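# Seat a round belt on both pulleys with two arms

## Task

Get the round belt sitting in the groove of each of the two pulleys, running straight between them rather than twisted into a crossed loop.

## Robot and tools

Robot: two arms, left_arm and right_arm, each ending in a parallel gripper. Calibrated base positions in the scene frame: left_arm at (-0.023, +0.308, +0.026) m, right_arm at (+0.028, -0.261, +0.002) m, both almost unrotated. Scene frame: origin at table-top height midway between the nominal bases, +z up, +x out over the table, and left_arm sits on the +y side (arm names do not match image left/right). A gripper's fingers point along its own +z and open/close along its own y. The reported end_effector_position is the point between the pads, roughly 1 cm short of the fingertips. Reported hand poses may be off by a few cm, worse at long reach.

Row format (shared by execute_actions and move): one flat list of 14 numbers, each in [-1, 1], always all 14 even if one arm is idle: dx, dy, dz, rx, ry, rz, opening for left_arm, then the same seven for right_arm. The first six of each arm are an offset, not a pose: a displacement from that arm's Hand target as it stood when the action or move began, expressed along that Hand target's own axes. Scale: 1.0 = 0.6 m for dx/dy/dz and 180 degrees for rotation; rx, ry, rz form a single rotation vector. Sending the same offset again moves further. Six zeros re-request the current Hand target. Opening is absolute: +1 fully open (0.094 m), -1 closed; a 0 is a real command, so repeat the present value to leave a gripper alone.

execute_actions(actions, cameras): actions is a list of actions; each action is a table of up to 15 rows, one per 1/30 s step, and a short table repeats its final row to fill 15 steps. Every row counts from the action's start pose, not from the previous row. Images come only if actions is empty or cameras names them.

move(target, speed, blend, opening_speed, grip_force, blocking, cameras): straight-line path to target, which is one 14-number row or a list of up to 15 rows, all offsets from the same starting Hand targets. speed is m/s per arm path, 0.002 to 2.9 (default 0.25), one value or one per target; rotation is capped at twice that in rad/s. blend (m) rounds corners of a list; 0 stops at each point. opening_speed is how fast openings change, on the -1..+1 scale per second, at least 0.2; use it to close gently. grip_force is a per-pad force cap in N, 10 to 50, one value or one per arm, persisting until changed; lower values close slowly. blocking=false returns after about 0.5 s while motion continues. Paths are capped at 10 s, do not avoid obstacles or the other arm, and grippers lag and can overshoot, especially with the arm near straight. Avoid paths passing near an arm's own base. The result adds a move: line with the ending (done, off_target, moving, held, fault) and any limits (paced = pose clipped, held = steps withheld). done means within 10 mm and 2 degrees of target; neither done nor off_target tells you about contact.

wait(seconds 0 to 10, cameras): lets time pass holding last commands; returns early if a running move ends. stop(cameras): brakes a running move. zoom_image(camera, region [x0, y0, x1, y1] pixels, at most 504x504): closer look at a camera's newest image. Cameras: cam_high, cam_low, cam_board, cam_idler, cam_left_wrist, cam_right_wrist, all 896x504; calibration is approximate. finished_scene(scene): integer number of the current scene; irreversible; the belt must stay seated with the robot released.

Results: Hand target is the last commanded pose after clipping, and the base for the next offsets; the gripper often rests short of it, so send the remaining gap as an offset. Orientation commands are clipped to within 40 degrees of the measured one each step. Tool commands lists present gripper commands. grip_measured is the measured opening on the -1..+1 scale (reads up to ~2.5 mm wide when empty; under a squeeze a bit narrower than the part). grip_effort_nm is motor effort, negative closing, not pad force. Joint velocities may read within noise. Joint torques are raw drive outputs including weight; the first three wrap at ±28 N m. Joint ranges (rad): waist -2.618..3.054, shoulder 0..3.142, elbow 0..3.142 (straight 2.901), wrist pitch and yaw -1.571..1.571, wrist roll -2.094..2.094. Execute_actions results also list end_effector_position at some steps.

Cautions: friction and play can leave the gripper short, low or tilted; check after each move and correct. A blocked arm keeps pushing until you command its target back past the gripper. Do not let arms or grippers touch each other; the clearance check will not stop gripper-to-gripper contact. Avoid hard hits on fixed parts, dropping or flinging the belt, releasing it while it moves, strain on wrist camera cables, and anything leaving the table. Long holds, stretched poses or pushing at unreachable targets heat motors: MOTOR HOT appears at 75 °C, at 90 °C the arm folds and idles, at 100 °C it falls.

Each tool is called after "Call:" as a command line: name --argument value for each argument, lists and objects as JSON in quotes; but a table of rows of numbers goes row by row, as --pt "numbers of a row", without its own name.

## Session

Call:
execute_actions --actions '[]'

Scene clock: 0.00 s.
left_arm: end_effector_position=(+0.3678, +0.3007, +0.1042) grip_measured=+1.000 grip_effort_nm=n/a end_effector_quat_wxyz=(+0.569, -0.013, +0.822, -0.008) | right_arm: end_effector_position=(+0.4090, -0.2606, +0.0699) grip_measured=+1.000 grip_effort_nm=n/a end_effector_quat_wxyz=(+0.549, +0.016, +0.834, -0.045)
Joint positions: left_arm=[-0.03 1.581 0.342 0.878 -0.035 -0.043 0.094] | right_arm=[0.068 1.56 0.325 0.826 0.16 0.006 0.094]
Joint velocities: within noise
Joint torques (N m): no reading
Heat: left arm: 33 °C; right arm: 32 °C.
Hand target: left_arm +0.3701, +0.3014, +0.1091; +0.575, -0.013, +0.818, -0.005 | right_arm +0.4110, -0.2614, +0.0740; +0.554, +0.019, +0.831, -0.045
Tool commands: left_gripper/opening=+1.0 right_gripper/opening=+1.0

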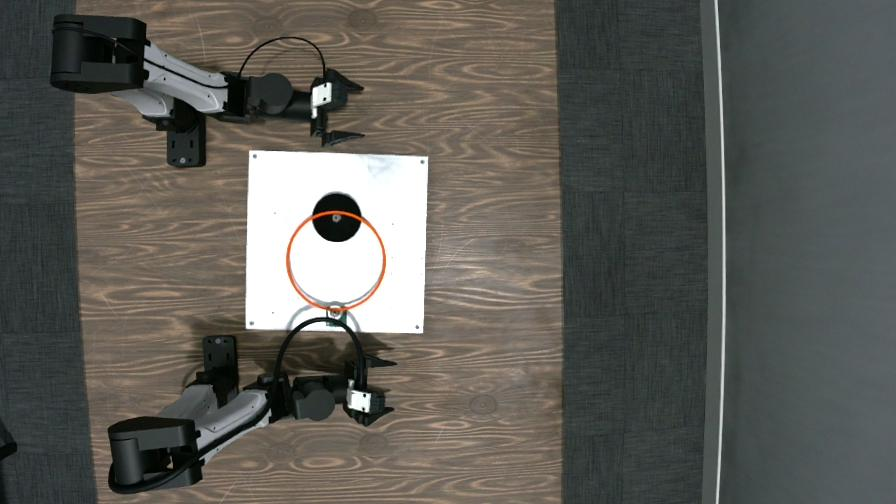

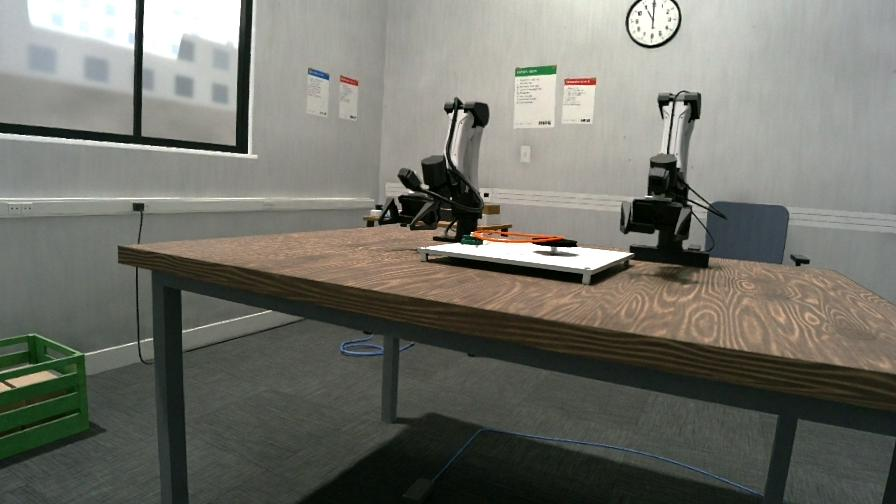

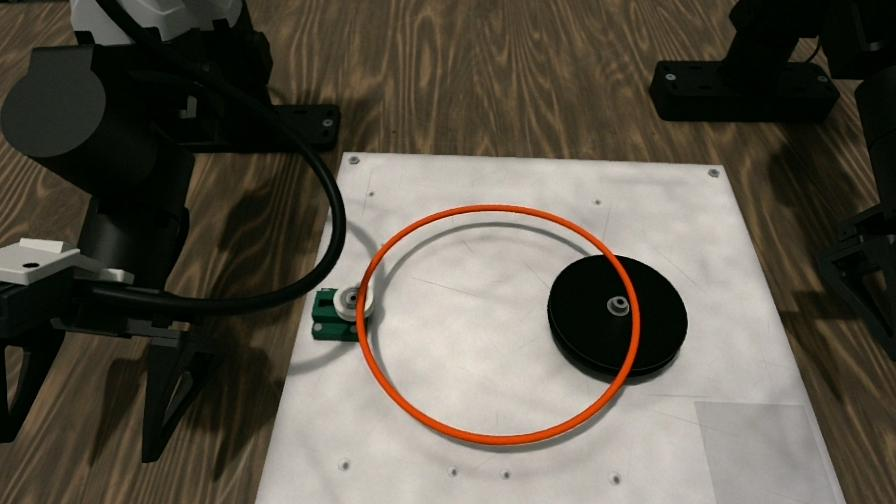

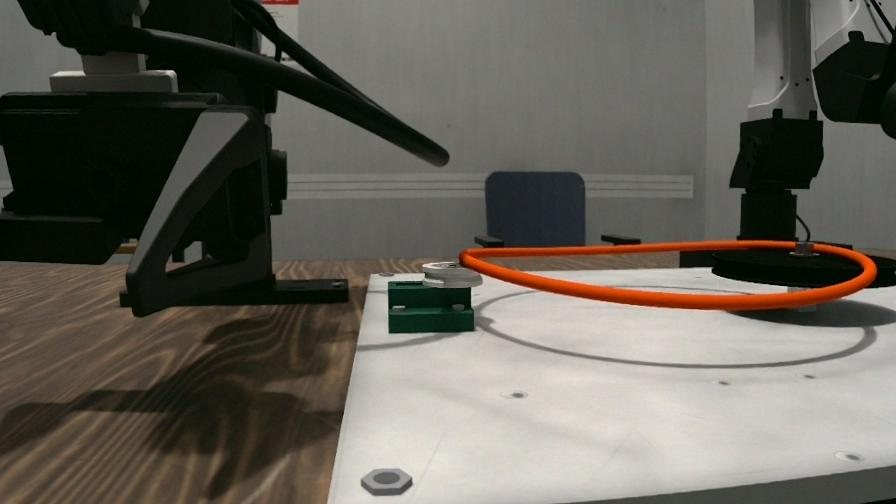

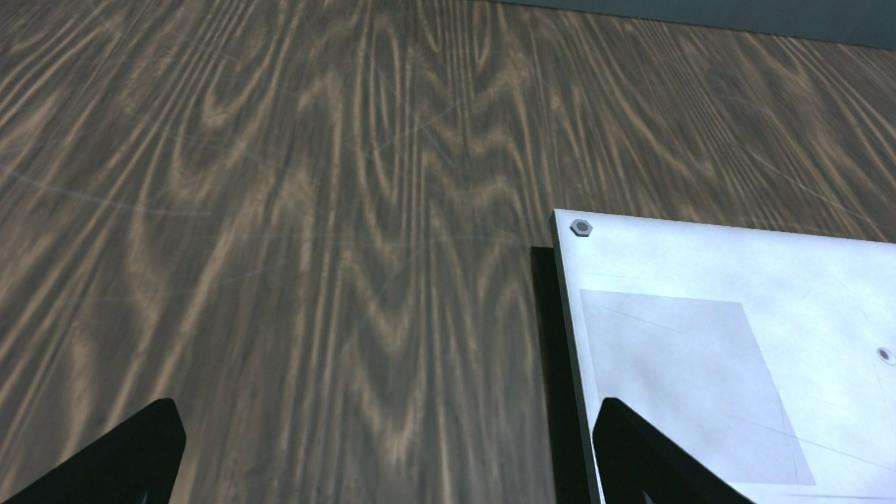

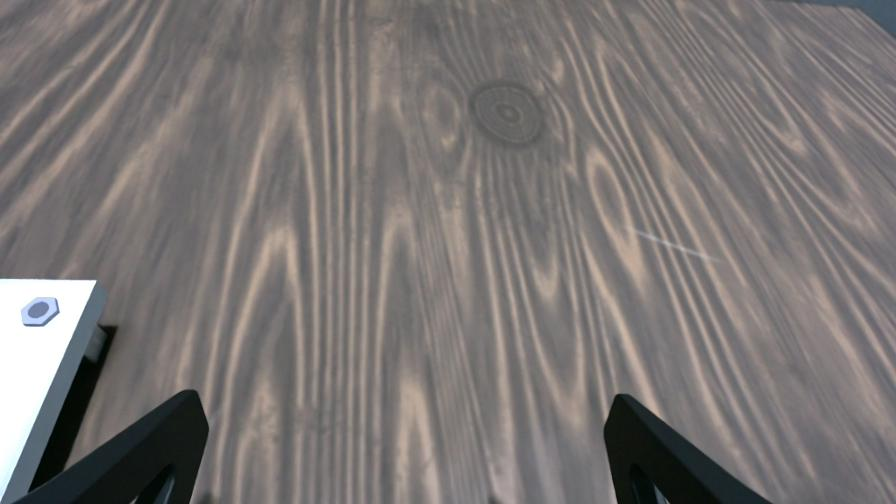

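Call:
zoom_image --camera "cam_idler" --region '[340, 220, 560, 360]'

Call:
zoom_image --camera "cam_idler" --region '[640, 200, 896, 360]'

Call:
zoom_image --camera "cam_board" --region '[290, 250, 450, 350]'

Call:
zoom_image --camera "cam_board" --region '[500, 220, 740, 400]'

Call:
zoom_image --camera "cam_high" --region '[230, 140, 450, 340]'

Call:
zoom_image --camera "cam_low" --region '[400, 210, 660, 300]'

Scaled by 2.291 from the camera's 896x504 image, which has a finer 1280x720 frame.

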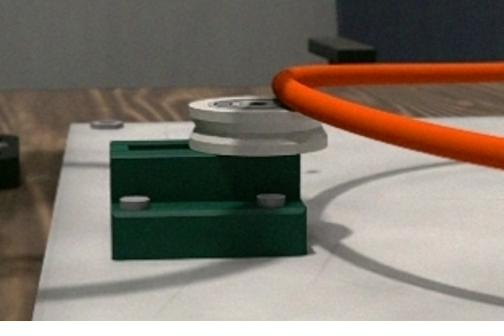

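Scaled by 1.969 from the camera's 896x504 image, which has a finer 1280x720 frame.

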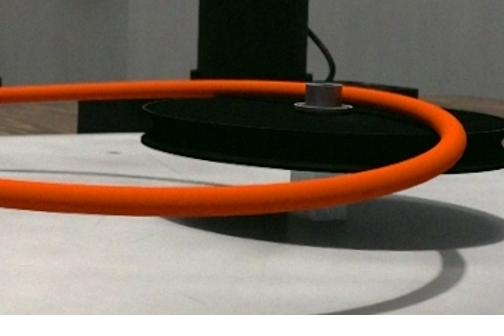

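Scaled by 3.150 from the camera's 896x504 image, which has a finer 1280x720 frame.

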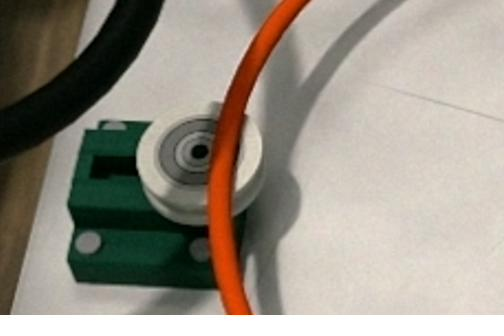

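Scaled by 2.100 from the camera's 896x504 image, which has a finer 1280x720 frame.

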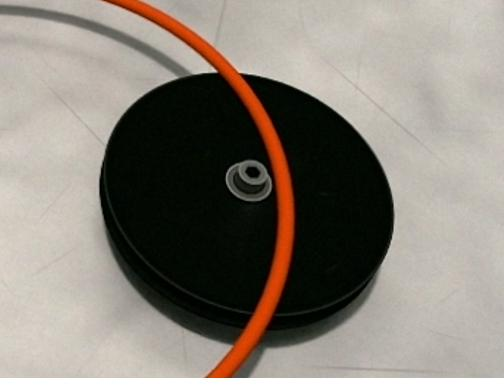

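Scaled by 2.291 from the camera's 896x504 image, which has a finer 1280x720 frame.

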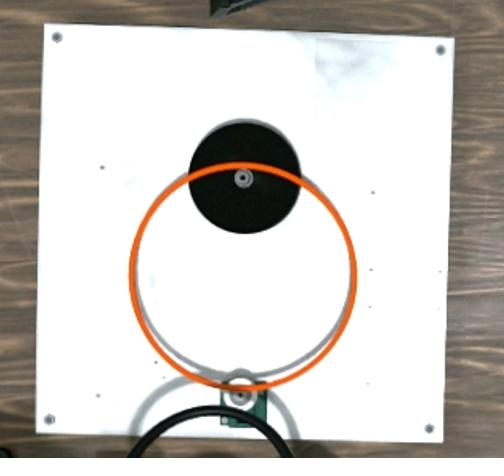

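Scaled by 1.938 from the camera's 896x504 image, which has a finer 1280x720 frame.

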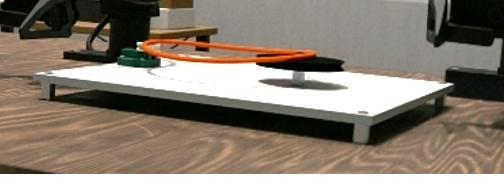

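Call:
move --pt "0 0 0 0 0 0 1 -0.141 -0.0117 -0.0943 0 0 0 -0.36" --pt "0 0 0 0 0 0 1 -0.0265 0.2665 -0.3048 -0.0314 0.18 -0.003 -0.36" --blend '[0.04,0]' --speed 0.2 --cameras '["all"]'

Scene clock: 150.43 s.
left_arm: end_effector_position=(+0.3678, +0.3007, +0.1042) grip_measured=+1.000 grip_effort_nm=-0.01 end_effector_quat_wxyz=(+0.569, -0.013, +0.822, -0.008) | right_arm: end_effector_position=(+0.2626, -0.0841, +0.1447) grip_measured=-0.357 grip_effort_nm=-0.18 end_effector_quat_wxyz=(+0.302, -0.006, +0.953, +0.007)
Joint positions: left_arm=[-0.03 1.581 0.342 0.878 -0.035 -0.043 0.094] | right_arm=[0.907 1.254 0.968 -0.865 0.462 0.801 0.03]
Joint torques (N m): left_arm=[-0.29 -5.97 5.59 2.06 0 0.1] | right_arm=[1.07 -3.34 9.68 0.92 0.42 0.24]
Heat: left arm: 36 °C; right arm: 42 °C.
Hand target: left_arm +0.3701, +0.3014, +0.1091; +0.575, -0.013, +0.818, -0.005 | right_arm +0.2621, -0.0843, +0.1497; +0.300, +0.000, +0.954, +0.000
Off the commanded pose: left_arm 0.005 m, 1 deg | right_arm 0.005 m, 1 deg.
move: done
camera_calibration:
cam_right_wrist: T_world_to_cam=[[0.0248941, -0.998066, 0.0569581, -0.107489], [-0.998891, -0.0271119, -0.0385006, 0.300948], [0.0399704, -0.0559365, -0.997634, 0.234444], [0, 0, 0, 1]] pos_world=[0.29392, -0.0860083, 0.251598]

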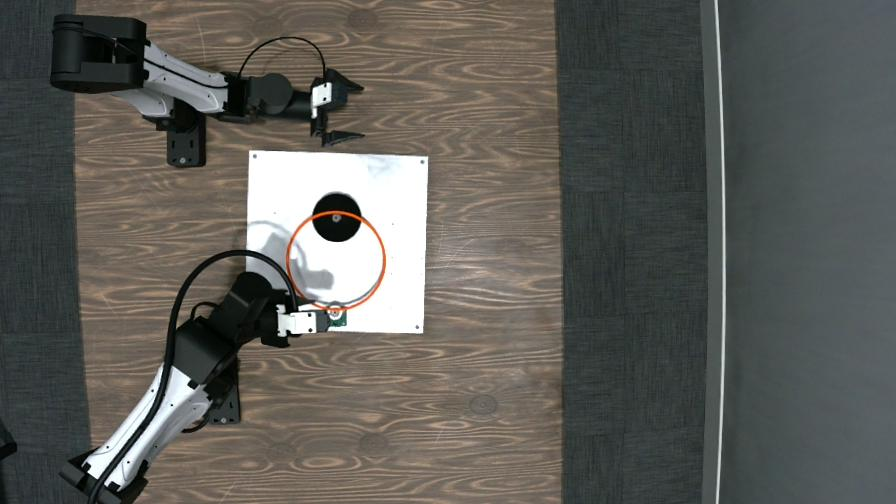

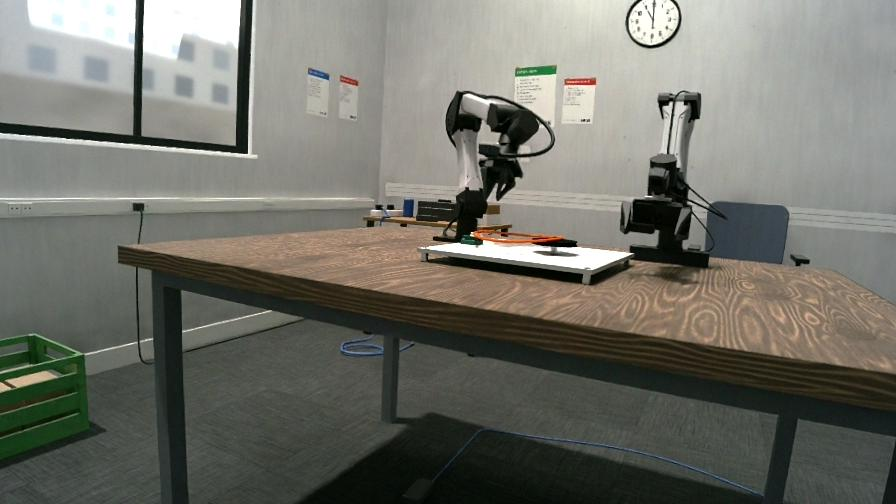

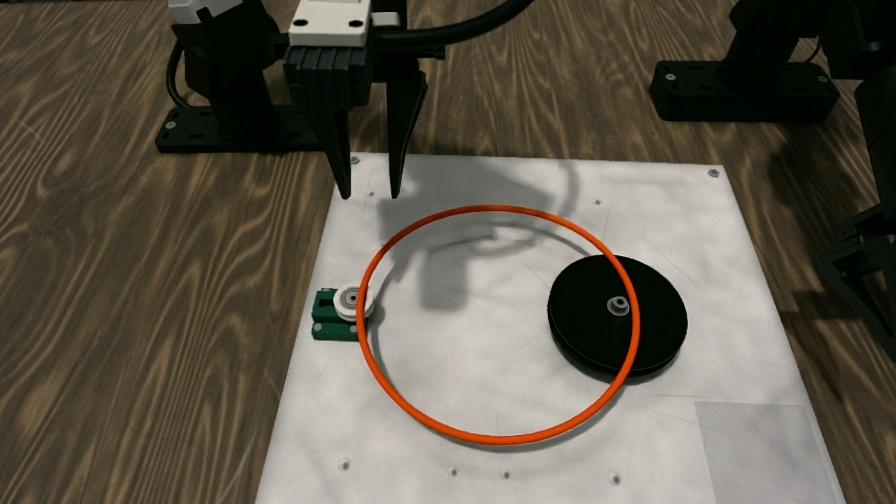

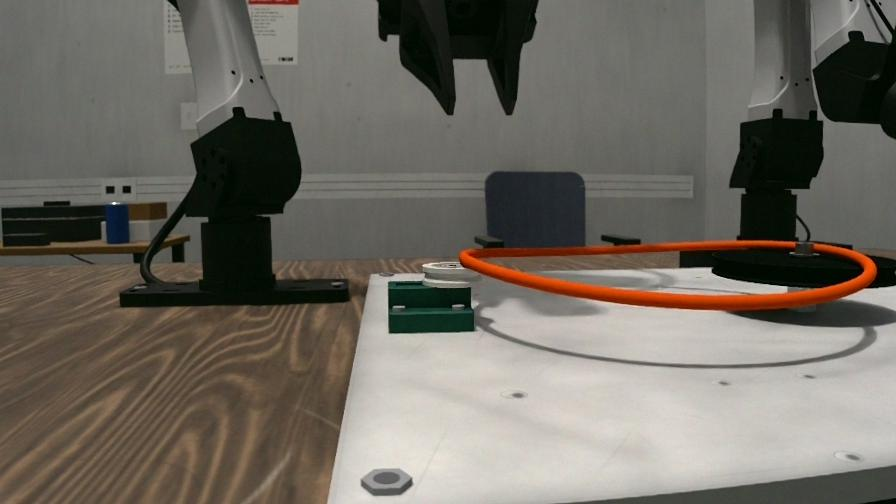

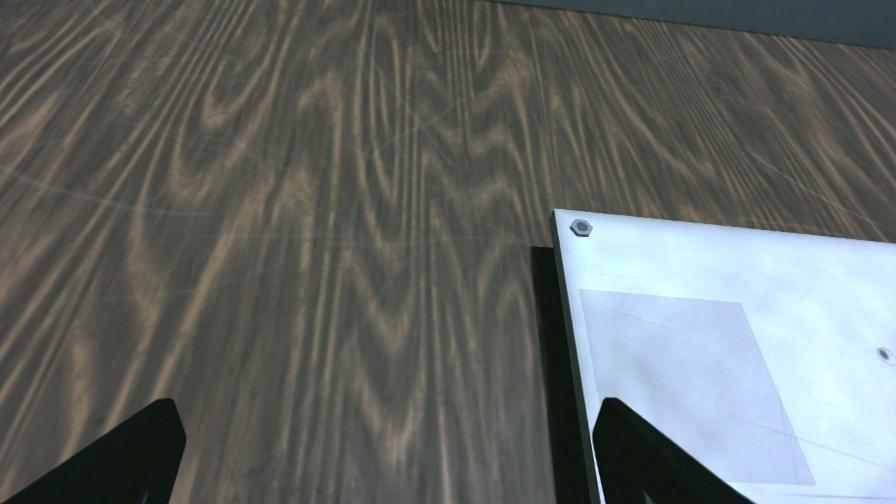

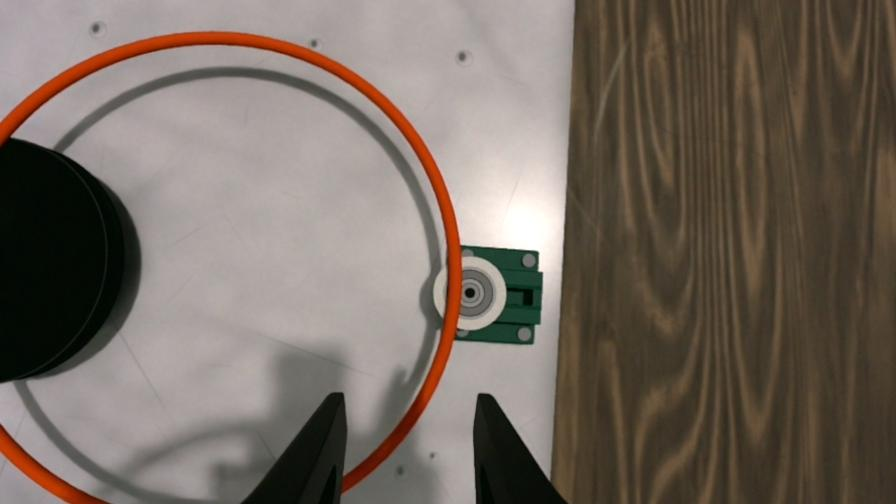

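Call:
move --target '[0,0,0,0,0,0,1, 0.0712,-0.0095,0.0518,0,0,0,-0.36]' --speed 0.15 --cameras '["cam_board","cam_idler","cam_right_wrist"]'

Scene clock: 169.47 s.
left_arm: end_effector_position=(+0.3678, +0.3007, +0.1042) grip_measured=+1.000 grip_effort_nm=-0.01 end_effector_quat_wxyz=(+0.569, -0.013, +0.822, -0.008) | right_arm: end_effector_position=(+0.2393, -0.0933, +0.0953) grip_measured=-0.357 grip_effort_nm=-0.18 end_effector_quat_wxyz=(+0.276, -0.014, +0.961, -0.013)
Joint positions: left_arm=[-0.03 1.581 0.342 0.878 -0.035 -0.043 0.094] | right_arm=[0.956 1.254 0.801 -0.789 0.462 0.855 0.03]
Joint torques (N m): left_arm=[-0.43 -5.97 5.75 2.01 0.08 0.03] | right_arm=[1.1 -5.96 5.37 1.58 0.62 0.25]
Heat: left arm: 36 °C; right arm: 39 °C.
Hand target: left_arm +0.3701, +0.3014, +0.1091; +0.575, -0.013, +0.818, -0.005 | right_arm +0.2449, -0.0899, +0.0998; +0.300, +0.000, +0.954, +0.000
Off the commanded pose: left_arm 0.005 m, 1 deg | right_arm 0.008 m, 4 deg.
move: off_target (right_arm)
camera_calibration:
cam_right_wrist: T_world_to_cam=[[0.0335587, -0.994491, 0.0993005, -0.118978], [-0.999344, -0.0320342, 0.0169079, 0.269933], [-0.0136337, -0.0998027, -0.994914, 0.194181], [0, 0, 0, 1]] pos_world=[0.276396, -0.0902956, 0.200443]
Images, in order (width x height): cam_board 896x504, cam_idler 896x504, cam_right_wrist 896x504.

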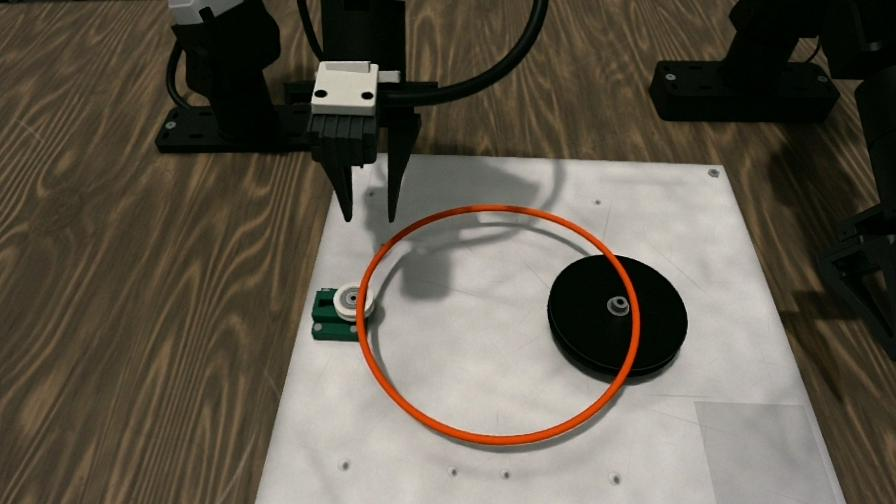

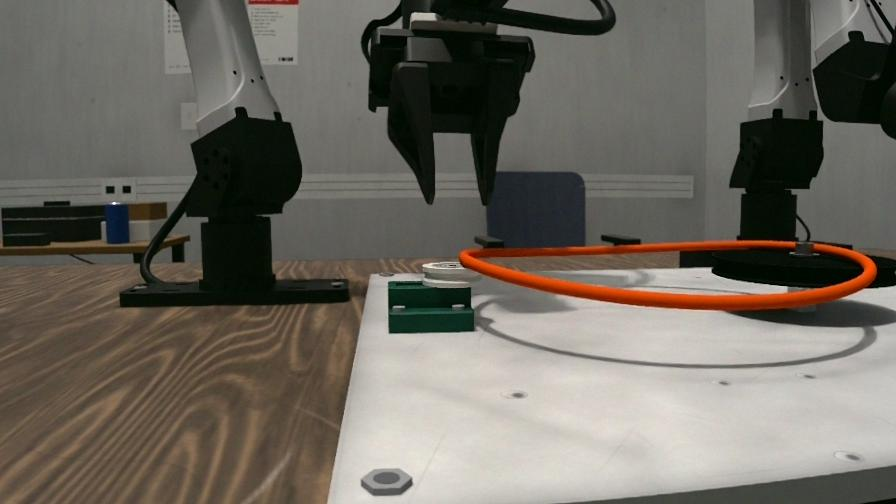

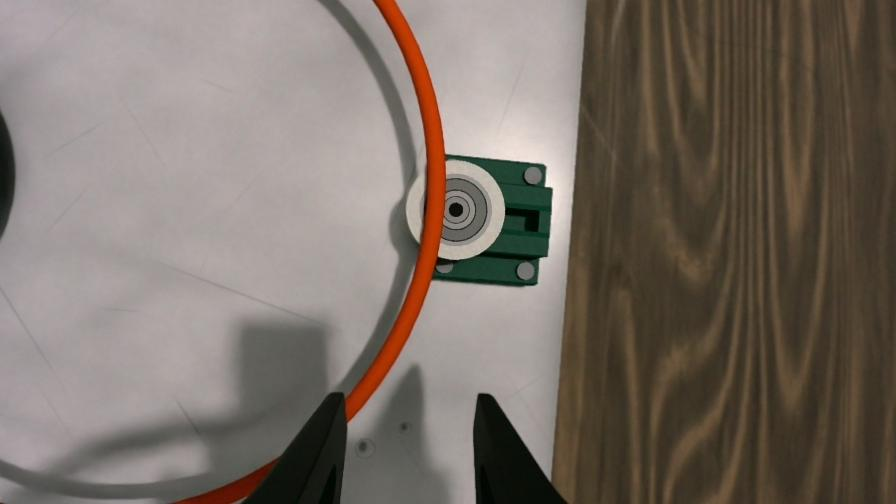

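Call:
move --target '[0,0,0,0,0,0,1, 0.0042,0.0088,0.0282,0,0,0,-0.36]' --speed 0.1 --cameras '["cam_board","cam_idler","cam_right_wrist"]'

Scene clock: 188.37 s.
left_arm: end_effector_position=(+0.3678, +0.3007, +0.1042) grip_measured=+1.000 grip_effort_nm=-0.01 end_effector_quat_wxyz=(+0.569, -0.013, +0.822, -0.008) | right_arm: end_effector_position=(+0.2452, -0.0847, +0.0870) grip_measured=-0.357 grip_effort_nm=-0.18 end_effector_quat_wxyz=(+0.286, -0.010, +0.958, +0.000)
Joint positions: left_arm=[-0.03 1.581 0.342 0.878 -0.035 -0.043 0.094] | right_arm=[0.956 1.279 0.773 -0.702 0.462 0.855 0.03]
Joint torques (N m): left_arm=[-0.28 -6 5.79 2.06 0.12 0.04] | right_arm=[-0.08 -3.4 5.34 1.68 0.57 0.06]
Heat: left arm: 36 °C; right arm: 39 °C.
Hand target: left_arm +0.3701, +0.3014, +0.1091; +0.575, -0.013, +0.818, -0.005 | right_arm +0.2525, -0.0847, +0.0845; +0.300, +0.000, +0.954, +0.000
Off the commanded pose: left_arm 0.005 m, 1 deg | right_arm 0.008 m, 2 deg.
move: done
camera_calibration:
cam_right_wrist: T_world_to_cam=[[0.0318696, -0.996906, 0.0718591, -0.107264], [-0.999474, -0.0322156, -0.00366069, 0.278123], [0.00596435, -0.0717047, -0.997408, 0.184542], [0, 0, 0, 1]] pos_world=[0.280295, -0.0847399, 0.19279]
Images, in order (width x height): cam_board 896x504, cam_idler 896x504, cam_right_wrist 896x504.

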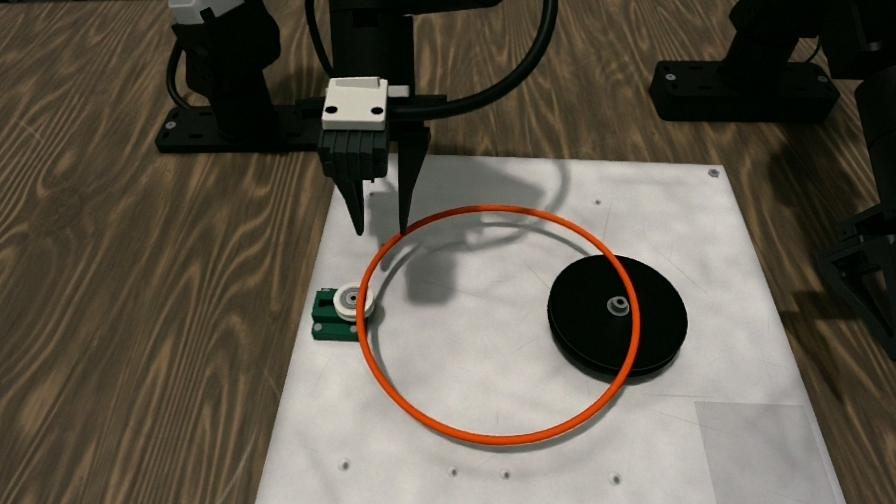

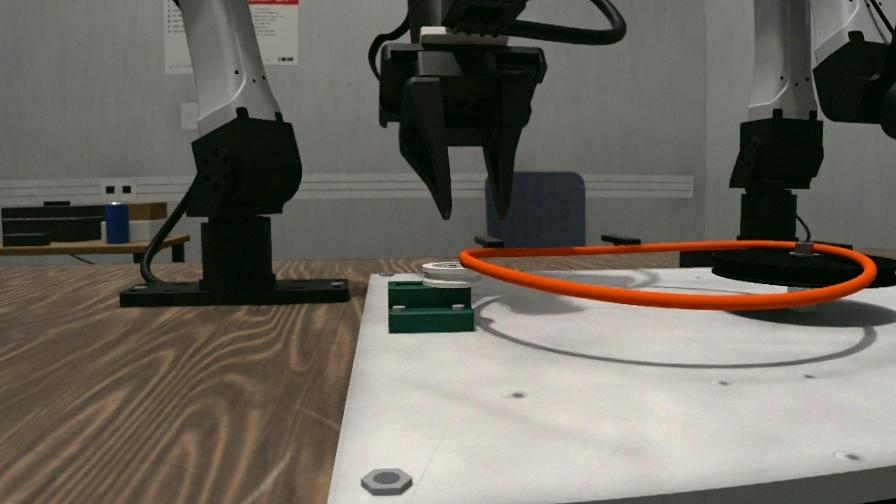

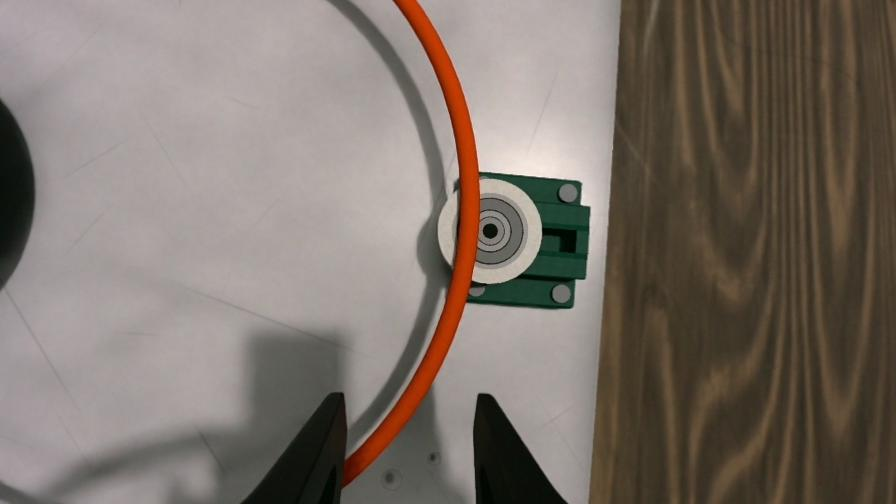

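Call:
move --target '[0,0,0,0,0,0,1, 0.0191,0,0.0273,0,0,0,-0.36]' --speed 0.1 --cameras '["cam_board","cam_idler","cam_right_wrist"]'

Scene clock: 199.07 s.
left_arm: end_effector_position=(+0.3678, +0.3007, +0.1042) grip_measured=+1.000 grip_effort_nm=-0.01 end_effector_quat_wxyz=(+0.569, -0.013, +0.822, -0.008) | right_arm: end_effector_position=(+0.2454, -0.0844, +0.0668) grip_measured=-0.357 grip_effort_nm=-0.18 end_effector_quat_wxyz=(+0.285, -0.010, +0.958, +0.000)
Joint positions: left_arm=[-0.03 1.581 0.342 0.878 -0.035 -0.043 0.094] | right_arm=[0.956 1.309 0.71 -0.61 0.462 0.855 0.03]
Joint torques (N m): left_arm=[-0.12 -5.94 5.83 2.05 0.07 0.05] | right_arm=[-0.08 -3.51 5.22 1.68 0.57 0.07]
Heat: left arm: 36 °C; right arm: 39 °C.
Hand target: left_arm +0.3701, +0.3014, +0.1091; +0.575, -0.013, +0.818, -0.005 | right_arm +0.2525, -0.0847, +0.0645; +0.300, +0.000, +0.954, +0.000
Off the commanded pose: left_arm 0.005 m, 1 deg | right_arm 0.007 m, 2 deg.
move: done
camera_calibration:
cam_right_wrist: T_world_to_cam=[[0.0319758, -0.99686, 0.0724473, -0.105645], [-0.999473, -0.0322947, -0.00323423, 0.278181], [0.00556374, -0.0723057, -0.997367, 0.16447], [0, 0, 0, 1]] pos_world=[0.280497, -0.0844371, 0.172591]
Images, in order (width x height): cam_board 896x504, cam_idler 896x504, cam_right_wrist 896x504.

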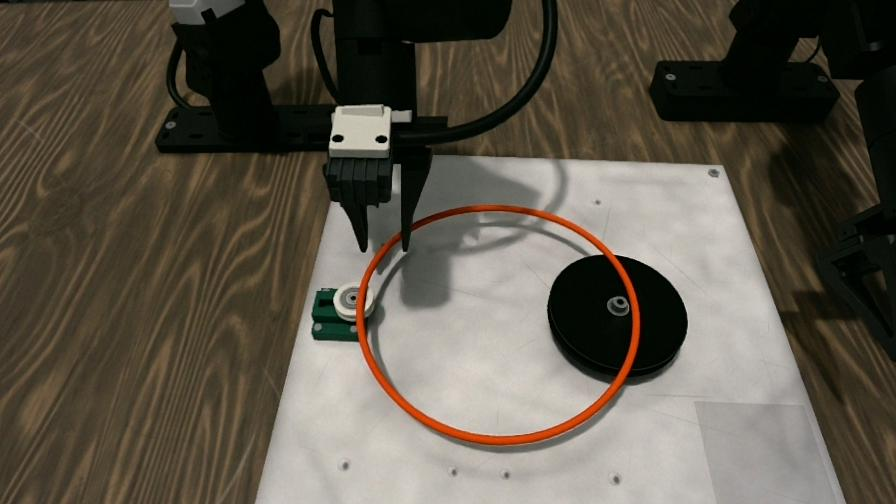

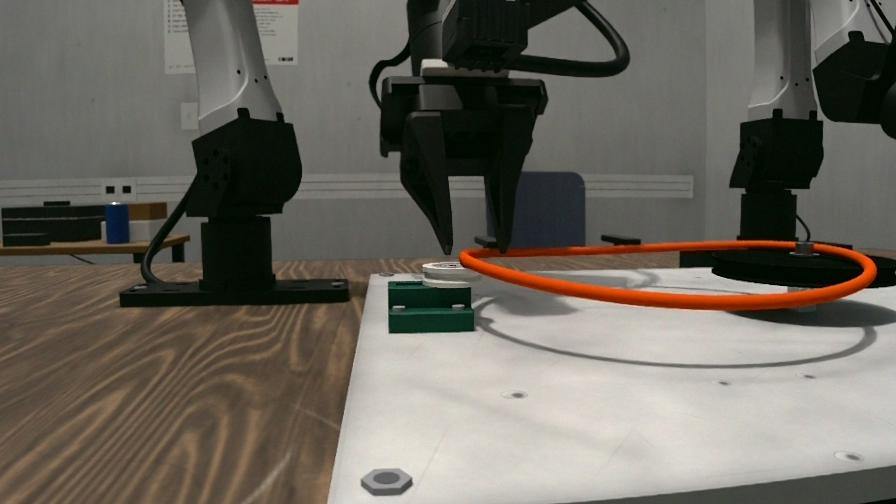

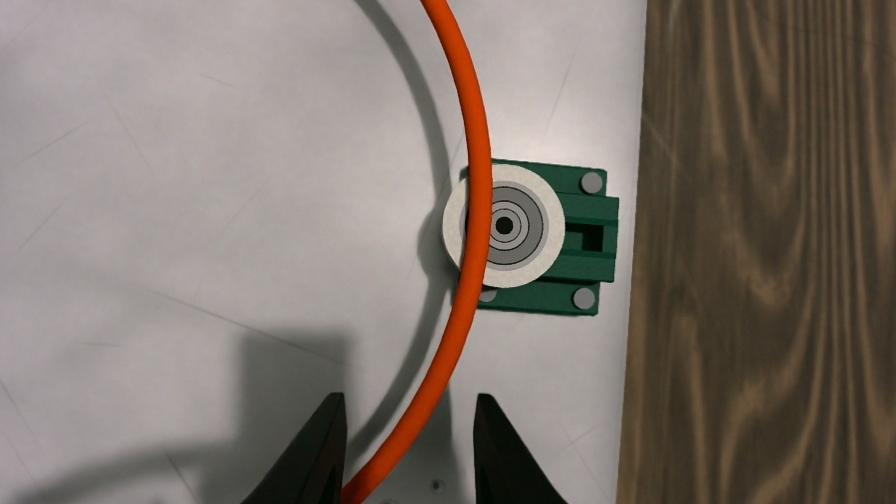

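Call:
move --pt "0 0 0 0 0 0 1 0.0076 0 0.0109 0 0 0 -0.36" --speed 0.08 --cameras '["cam_idler","cam_right_wrist"]'

Scene clock: 212.57 s.
left_arm: end_effector_position=(+0.3678, +0.3007, +0.1042) grip_measured=+1.000 grip_effort_nm=-0.01 end_effector_quat_wxyz=(+0.569, -0.013, +0.822, -0.008) | right_arm: end_effector_position=(+0.2456, -0.0842, +0.0589) grip_measured=-0.357 grip_effort_nm=-0.18 end_effector_quat_wxyz=(+0.286, -0.010, +0.958, +0.000)
Joint positions: left_arm=[-0.03 1.581 0.342 0.878 -0.035 -0.043 0.094] | right_arm=[0.956 1.324 0.687 -0.572 0.462 0.855 0.03]
Joint torques (N m): left_arm=[-0.28 -6.01 5.65 2.04 0.04 0.07] | right_arm=[-0.08 -3.55 5.14 1.67 0.57 0.06]
Heat: left arm: 37 °C; right arm: 39 °C.
Hand target: left_arm +0.3701, +0.3014, +0.1091; +0.575, -0.013, +0.818, -0.005 | right_arm +0.2525, -0.0847, +0.0565; +0.300, +0.000, +0.954, +0.000
Off the commanded pose: left_arm 0.005 m, 1 deg | right_arm 0.007 m, 2 deg.
move: done
camera_calibration:
cam_right_wrist: T_world_to_cam=[[0.031976, -0.996874, 0.0722515, -0.10475], [-0.999473, -0.0323015, -0.00334078, 0.278381], [0.00566417, -0.0721065, -0.997381, 0.156602], [0, 0, 0, 1]] pos_world=[0.280697, -0.0841381, 0.16469]
Images, in order (width x height): cam_idler 896x504, cam_right_wrist 896x504.

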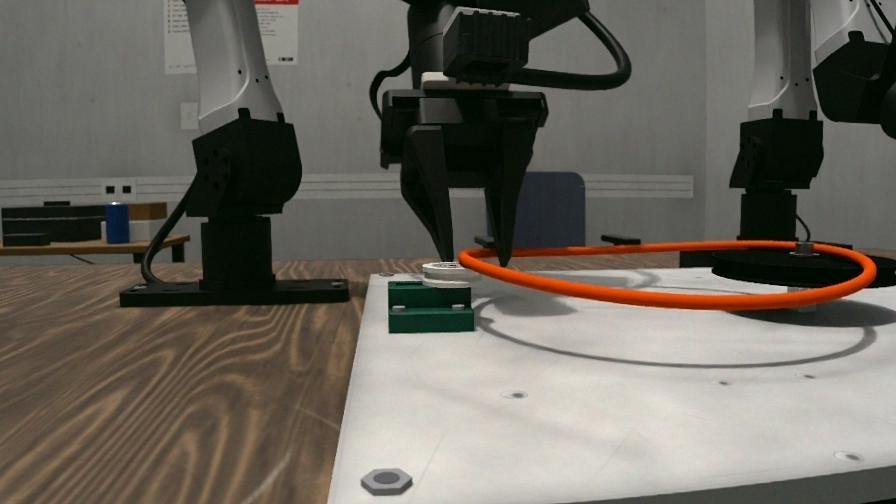

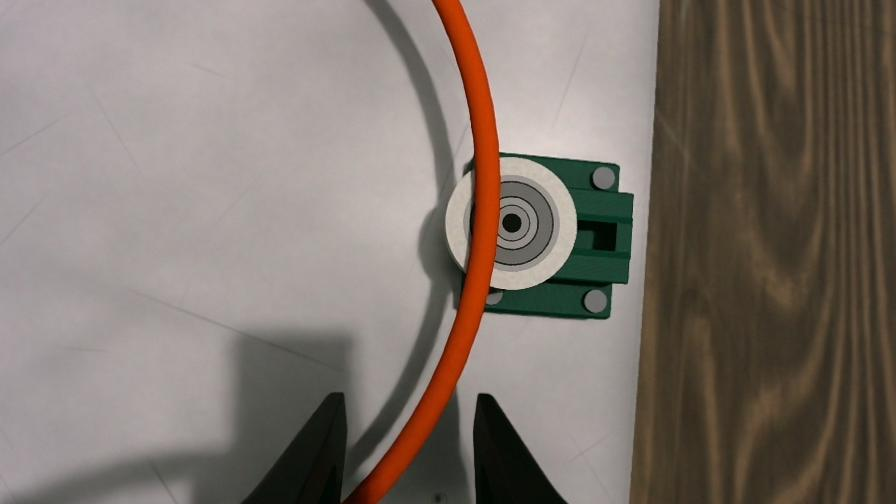

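Call:
move --pt "0 0 0 0 0 0 1 0 0 0 0 0 0 -1" --speed 0.08 --opening_speed 0.4 --grip_force 25 --cameras '["cam_board","cam_idler","cam_right_wrist"]'

Scene clock: 220.27 s.
left_arm: end_effector_position=(+0.3678, +0.3007, +0.1042) grip_measured=+1.000 grip_effort_nm=-0.01 end_effector_quat_wxyz=(+0.569, -0.013, +0.822, -0.008) | right_arm: end_effector_position=(+0.2459, -0.0840, +0.0590) grip_measured=-0.891 grip_effort_nm=-0.60 end_effector_quat_wxyz=(+0.286, -0.010, +0.958, +0.000)
Joint positions: left_arm=[-0.03 1.581 0.342 0.878 -0.035 -0.043 0.094] | right_arm=[0.956 1.324 0.687 -0.57 0.462 0.855 0.005]
Joint torques (N m): left_arm=[-0.24 -6.06 5.56 2.06 0.09 0.04] | right_arm=[-0.05 -3.54 5.12 1.67 0.57 0.06]
Heat: left arm: 37 °C; right arm: 39 °C.
Hand target: left_arm +0.3701, +0.3014, +0.1091; +0.575, -0.013, +0.818, -0.005 | right_arm +0.2525, -0.0847, +0.0565; +0.300, +0.000, +0.954, +0.000
Off the commanded pose: left_arm 0.005 m, 1 deg | right_arm 0.007 m, 2 deg.
grip_force (N): 25, 25
move: done
camera_calibration:
cam_right_wrist: T_world_to_cam=[[0.0314556, -0.996983, 0.0709671, -0.104424], [-0.999484, -0.0318419, -0.00431714, 0.278679], [0.00656384, -0.0707947, -0.997469, 0.15667], [0, 0, 0, 1]] pos_world=[0.280792, -0.0841437, 0.164888]
Images, in order (width x height): cam_board 896x504, cam_idler 896x504, cam_right_wrist 896x504.

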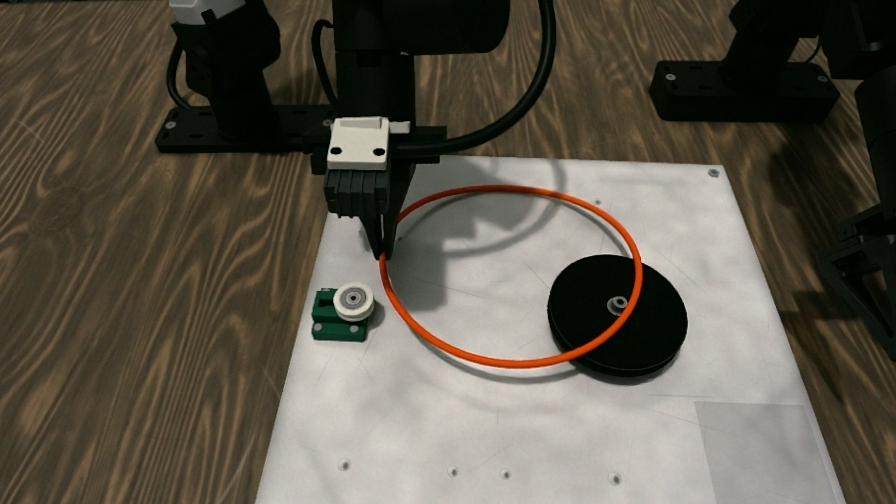

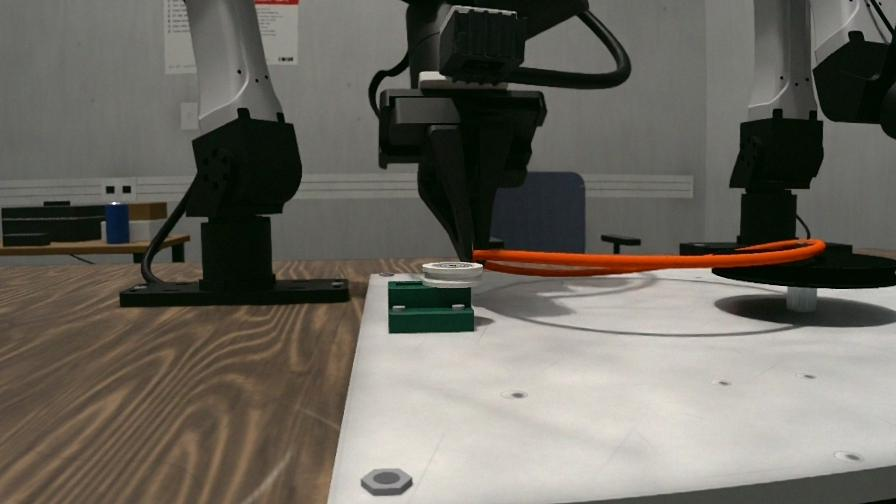

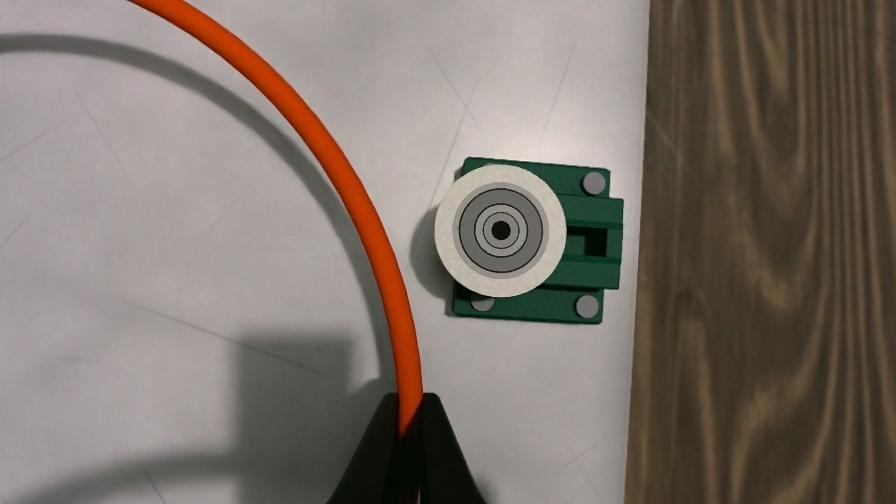

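Call:
move --pt "0 0 0 0 0 0 1 -0.0134 0 -0.0191 0 0 0 -1" --pt "0 0 0 0 0 0 1 -0.0134 -0.0642 -0.0191 0.0637 0.028 0.091 -1" --speed 0.08 --cameras '["cam_board","cam_idler","cam_right_wrist","cam_high"]'

Scene clock: 255.43 s.
left_arm: end_effector_position=(+0.3678, +0.3007, +0.1042) grip_measured=+1.000 grip_effort_nm=-0.01 end_effector_quat_wxyz=(+0.569, -0.013, +0.822, -0.008) | right_arm: end_effector_position=(+0.2477, -0.1173, +0.0646) grip_measured=-0.891 grip_effort_nm=-0.60 end_effector_quat_wxyz=(+0.246, +0.151, +0.957, -0.036)
Joint positions: left_arm=[-0.03 1.581 0.342 0.878 -0.035 -0.043 0.094] | right_arm=[0.873 1.366 0.785 -0.785 0.462 1.143 0.005]
Joint torques (N m): left_arm=[-0.17 -5.94 5.6 2.06 0.09 0] | right_arm=[-0.29 -3.74 8.79 0.44 0.67 0.24]
Heat: left arm: 37 °C; right arm: 39 °C.
Hand target: left_arm +0.3701, +0.3014, +0.1091; +0.575, -0.013, +0.818, -0.005 | right_arm +0.2525, -0.1233, +0.0705; +0.254, +0.166, +0.951, -0.053
Off the commanded pose: left_arm 0.005 m, 1 deg | right_arm 0.010 m, 3 deg.
grip_force (N): 25, 25
move: off_target (right_arm)
camera_calibration:
cam_right_wrist: T_world_to_cam=[[-0.289438, -0.955305, 0.0601571, -0.0529913], [-0.953219, 0.293389, 0.0727709, 0.301211], [-0.0871678, -0.0362803, -0.995533, 0.186922], [0, 0, 0, 1]] pos_world=[0.288076, -0.132213, 0.167356]
Images, in order (width x height): cam_high 896x504, cam_board 896x504, cam_idler 896x504, cam_right_wrist 896x504.

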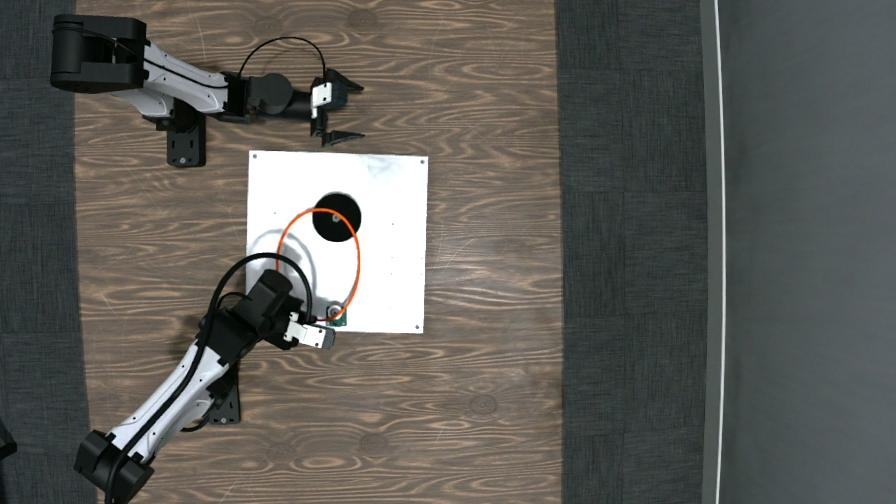

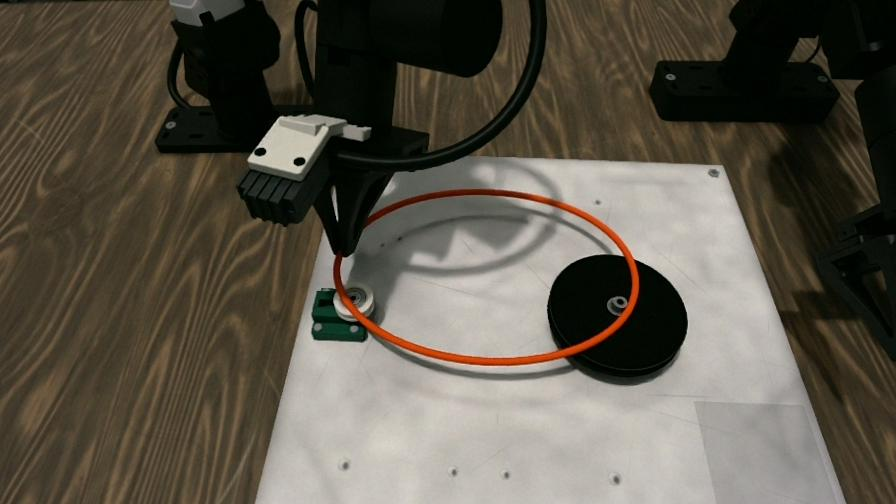

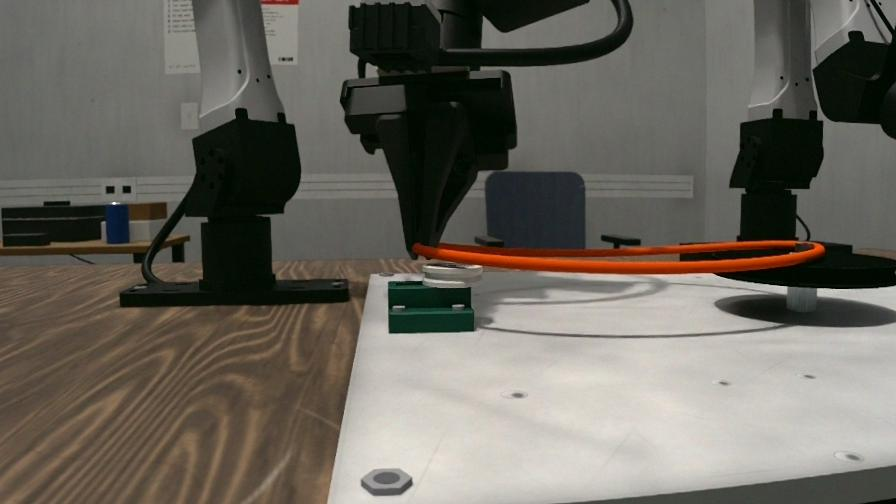

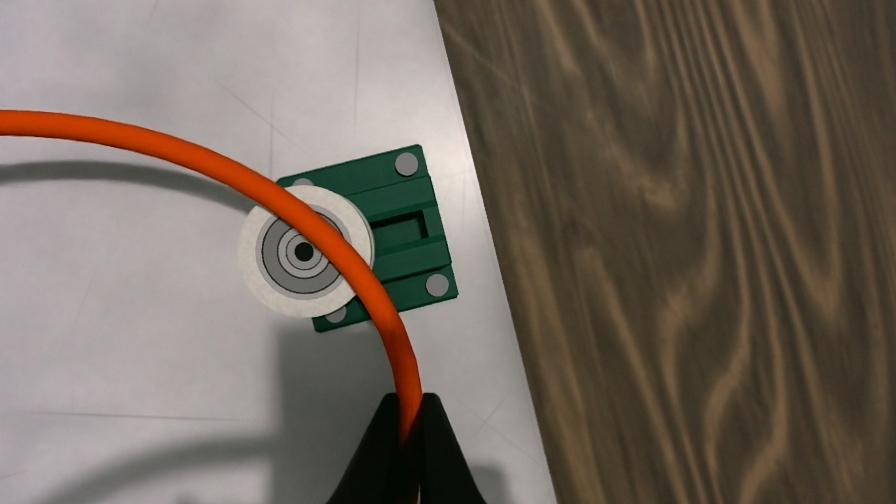

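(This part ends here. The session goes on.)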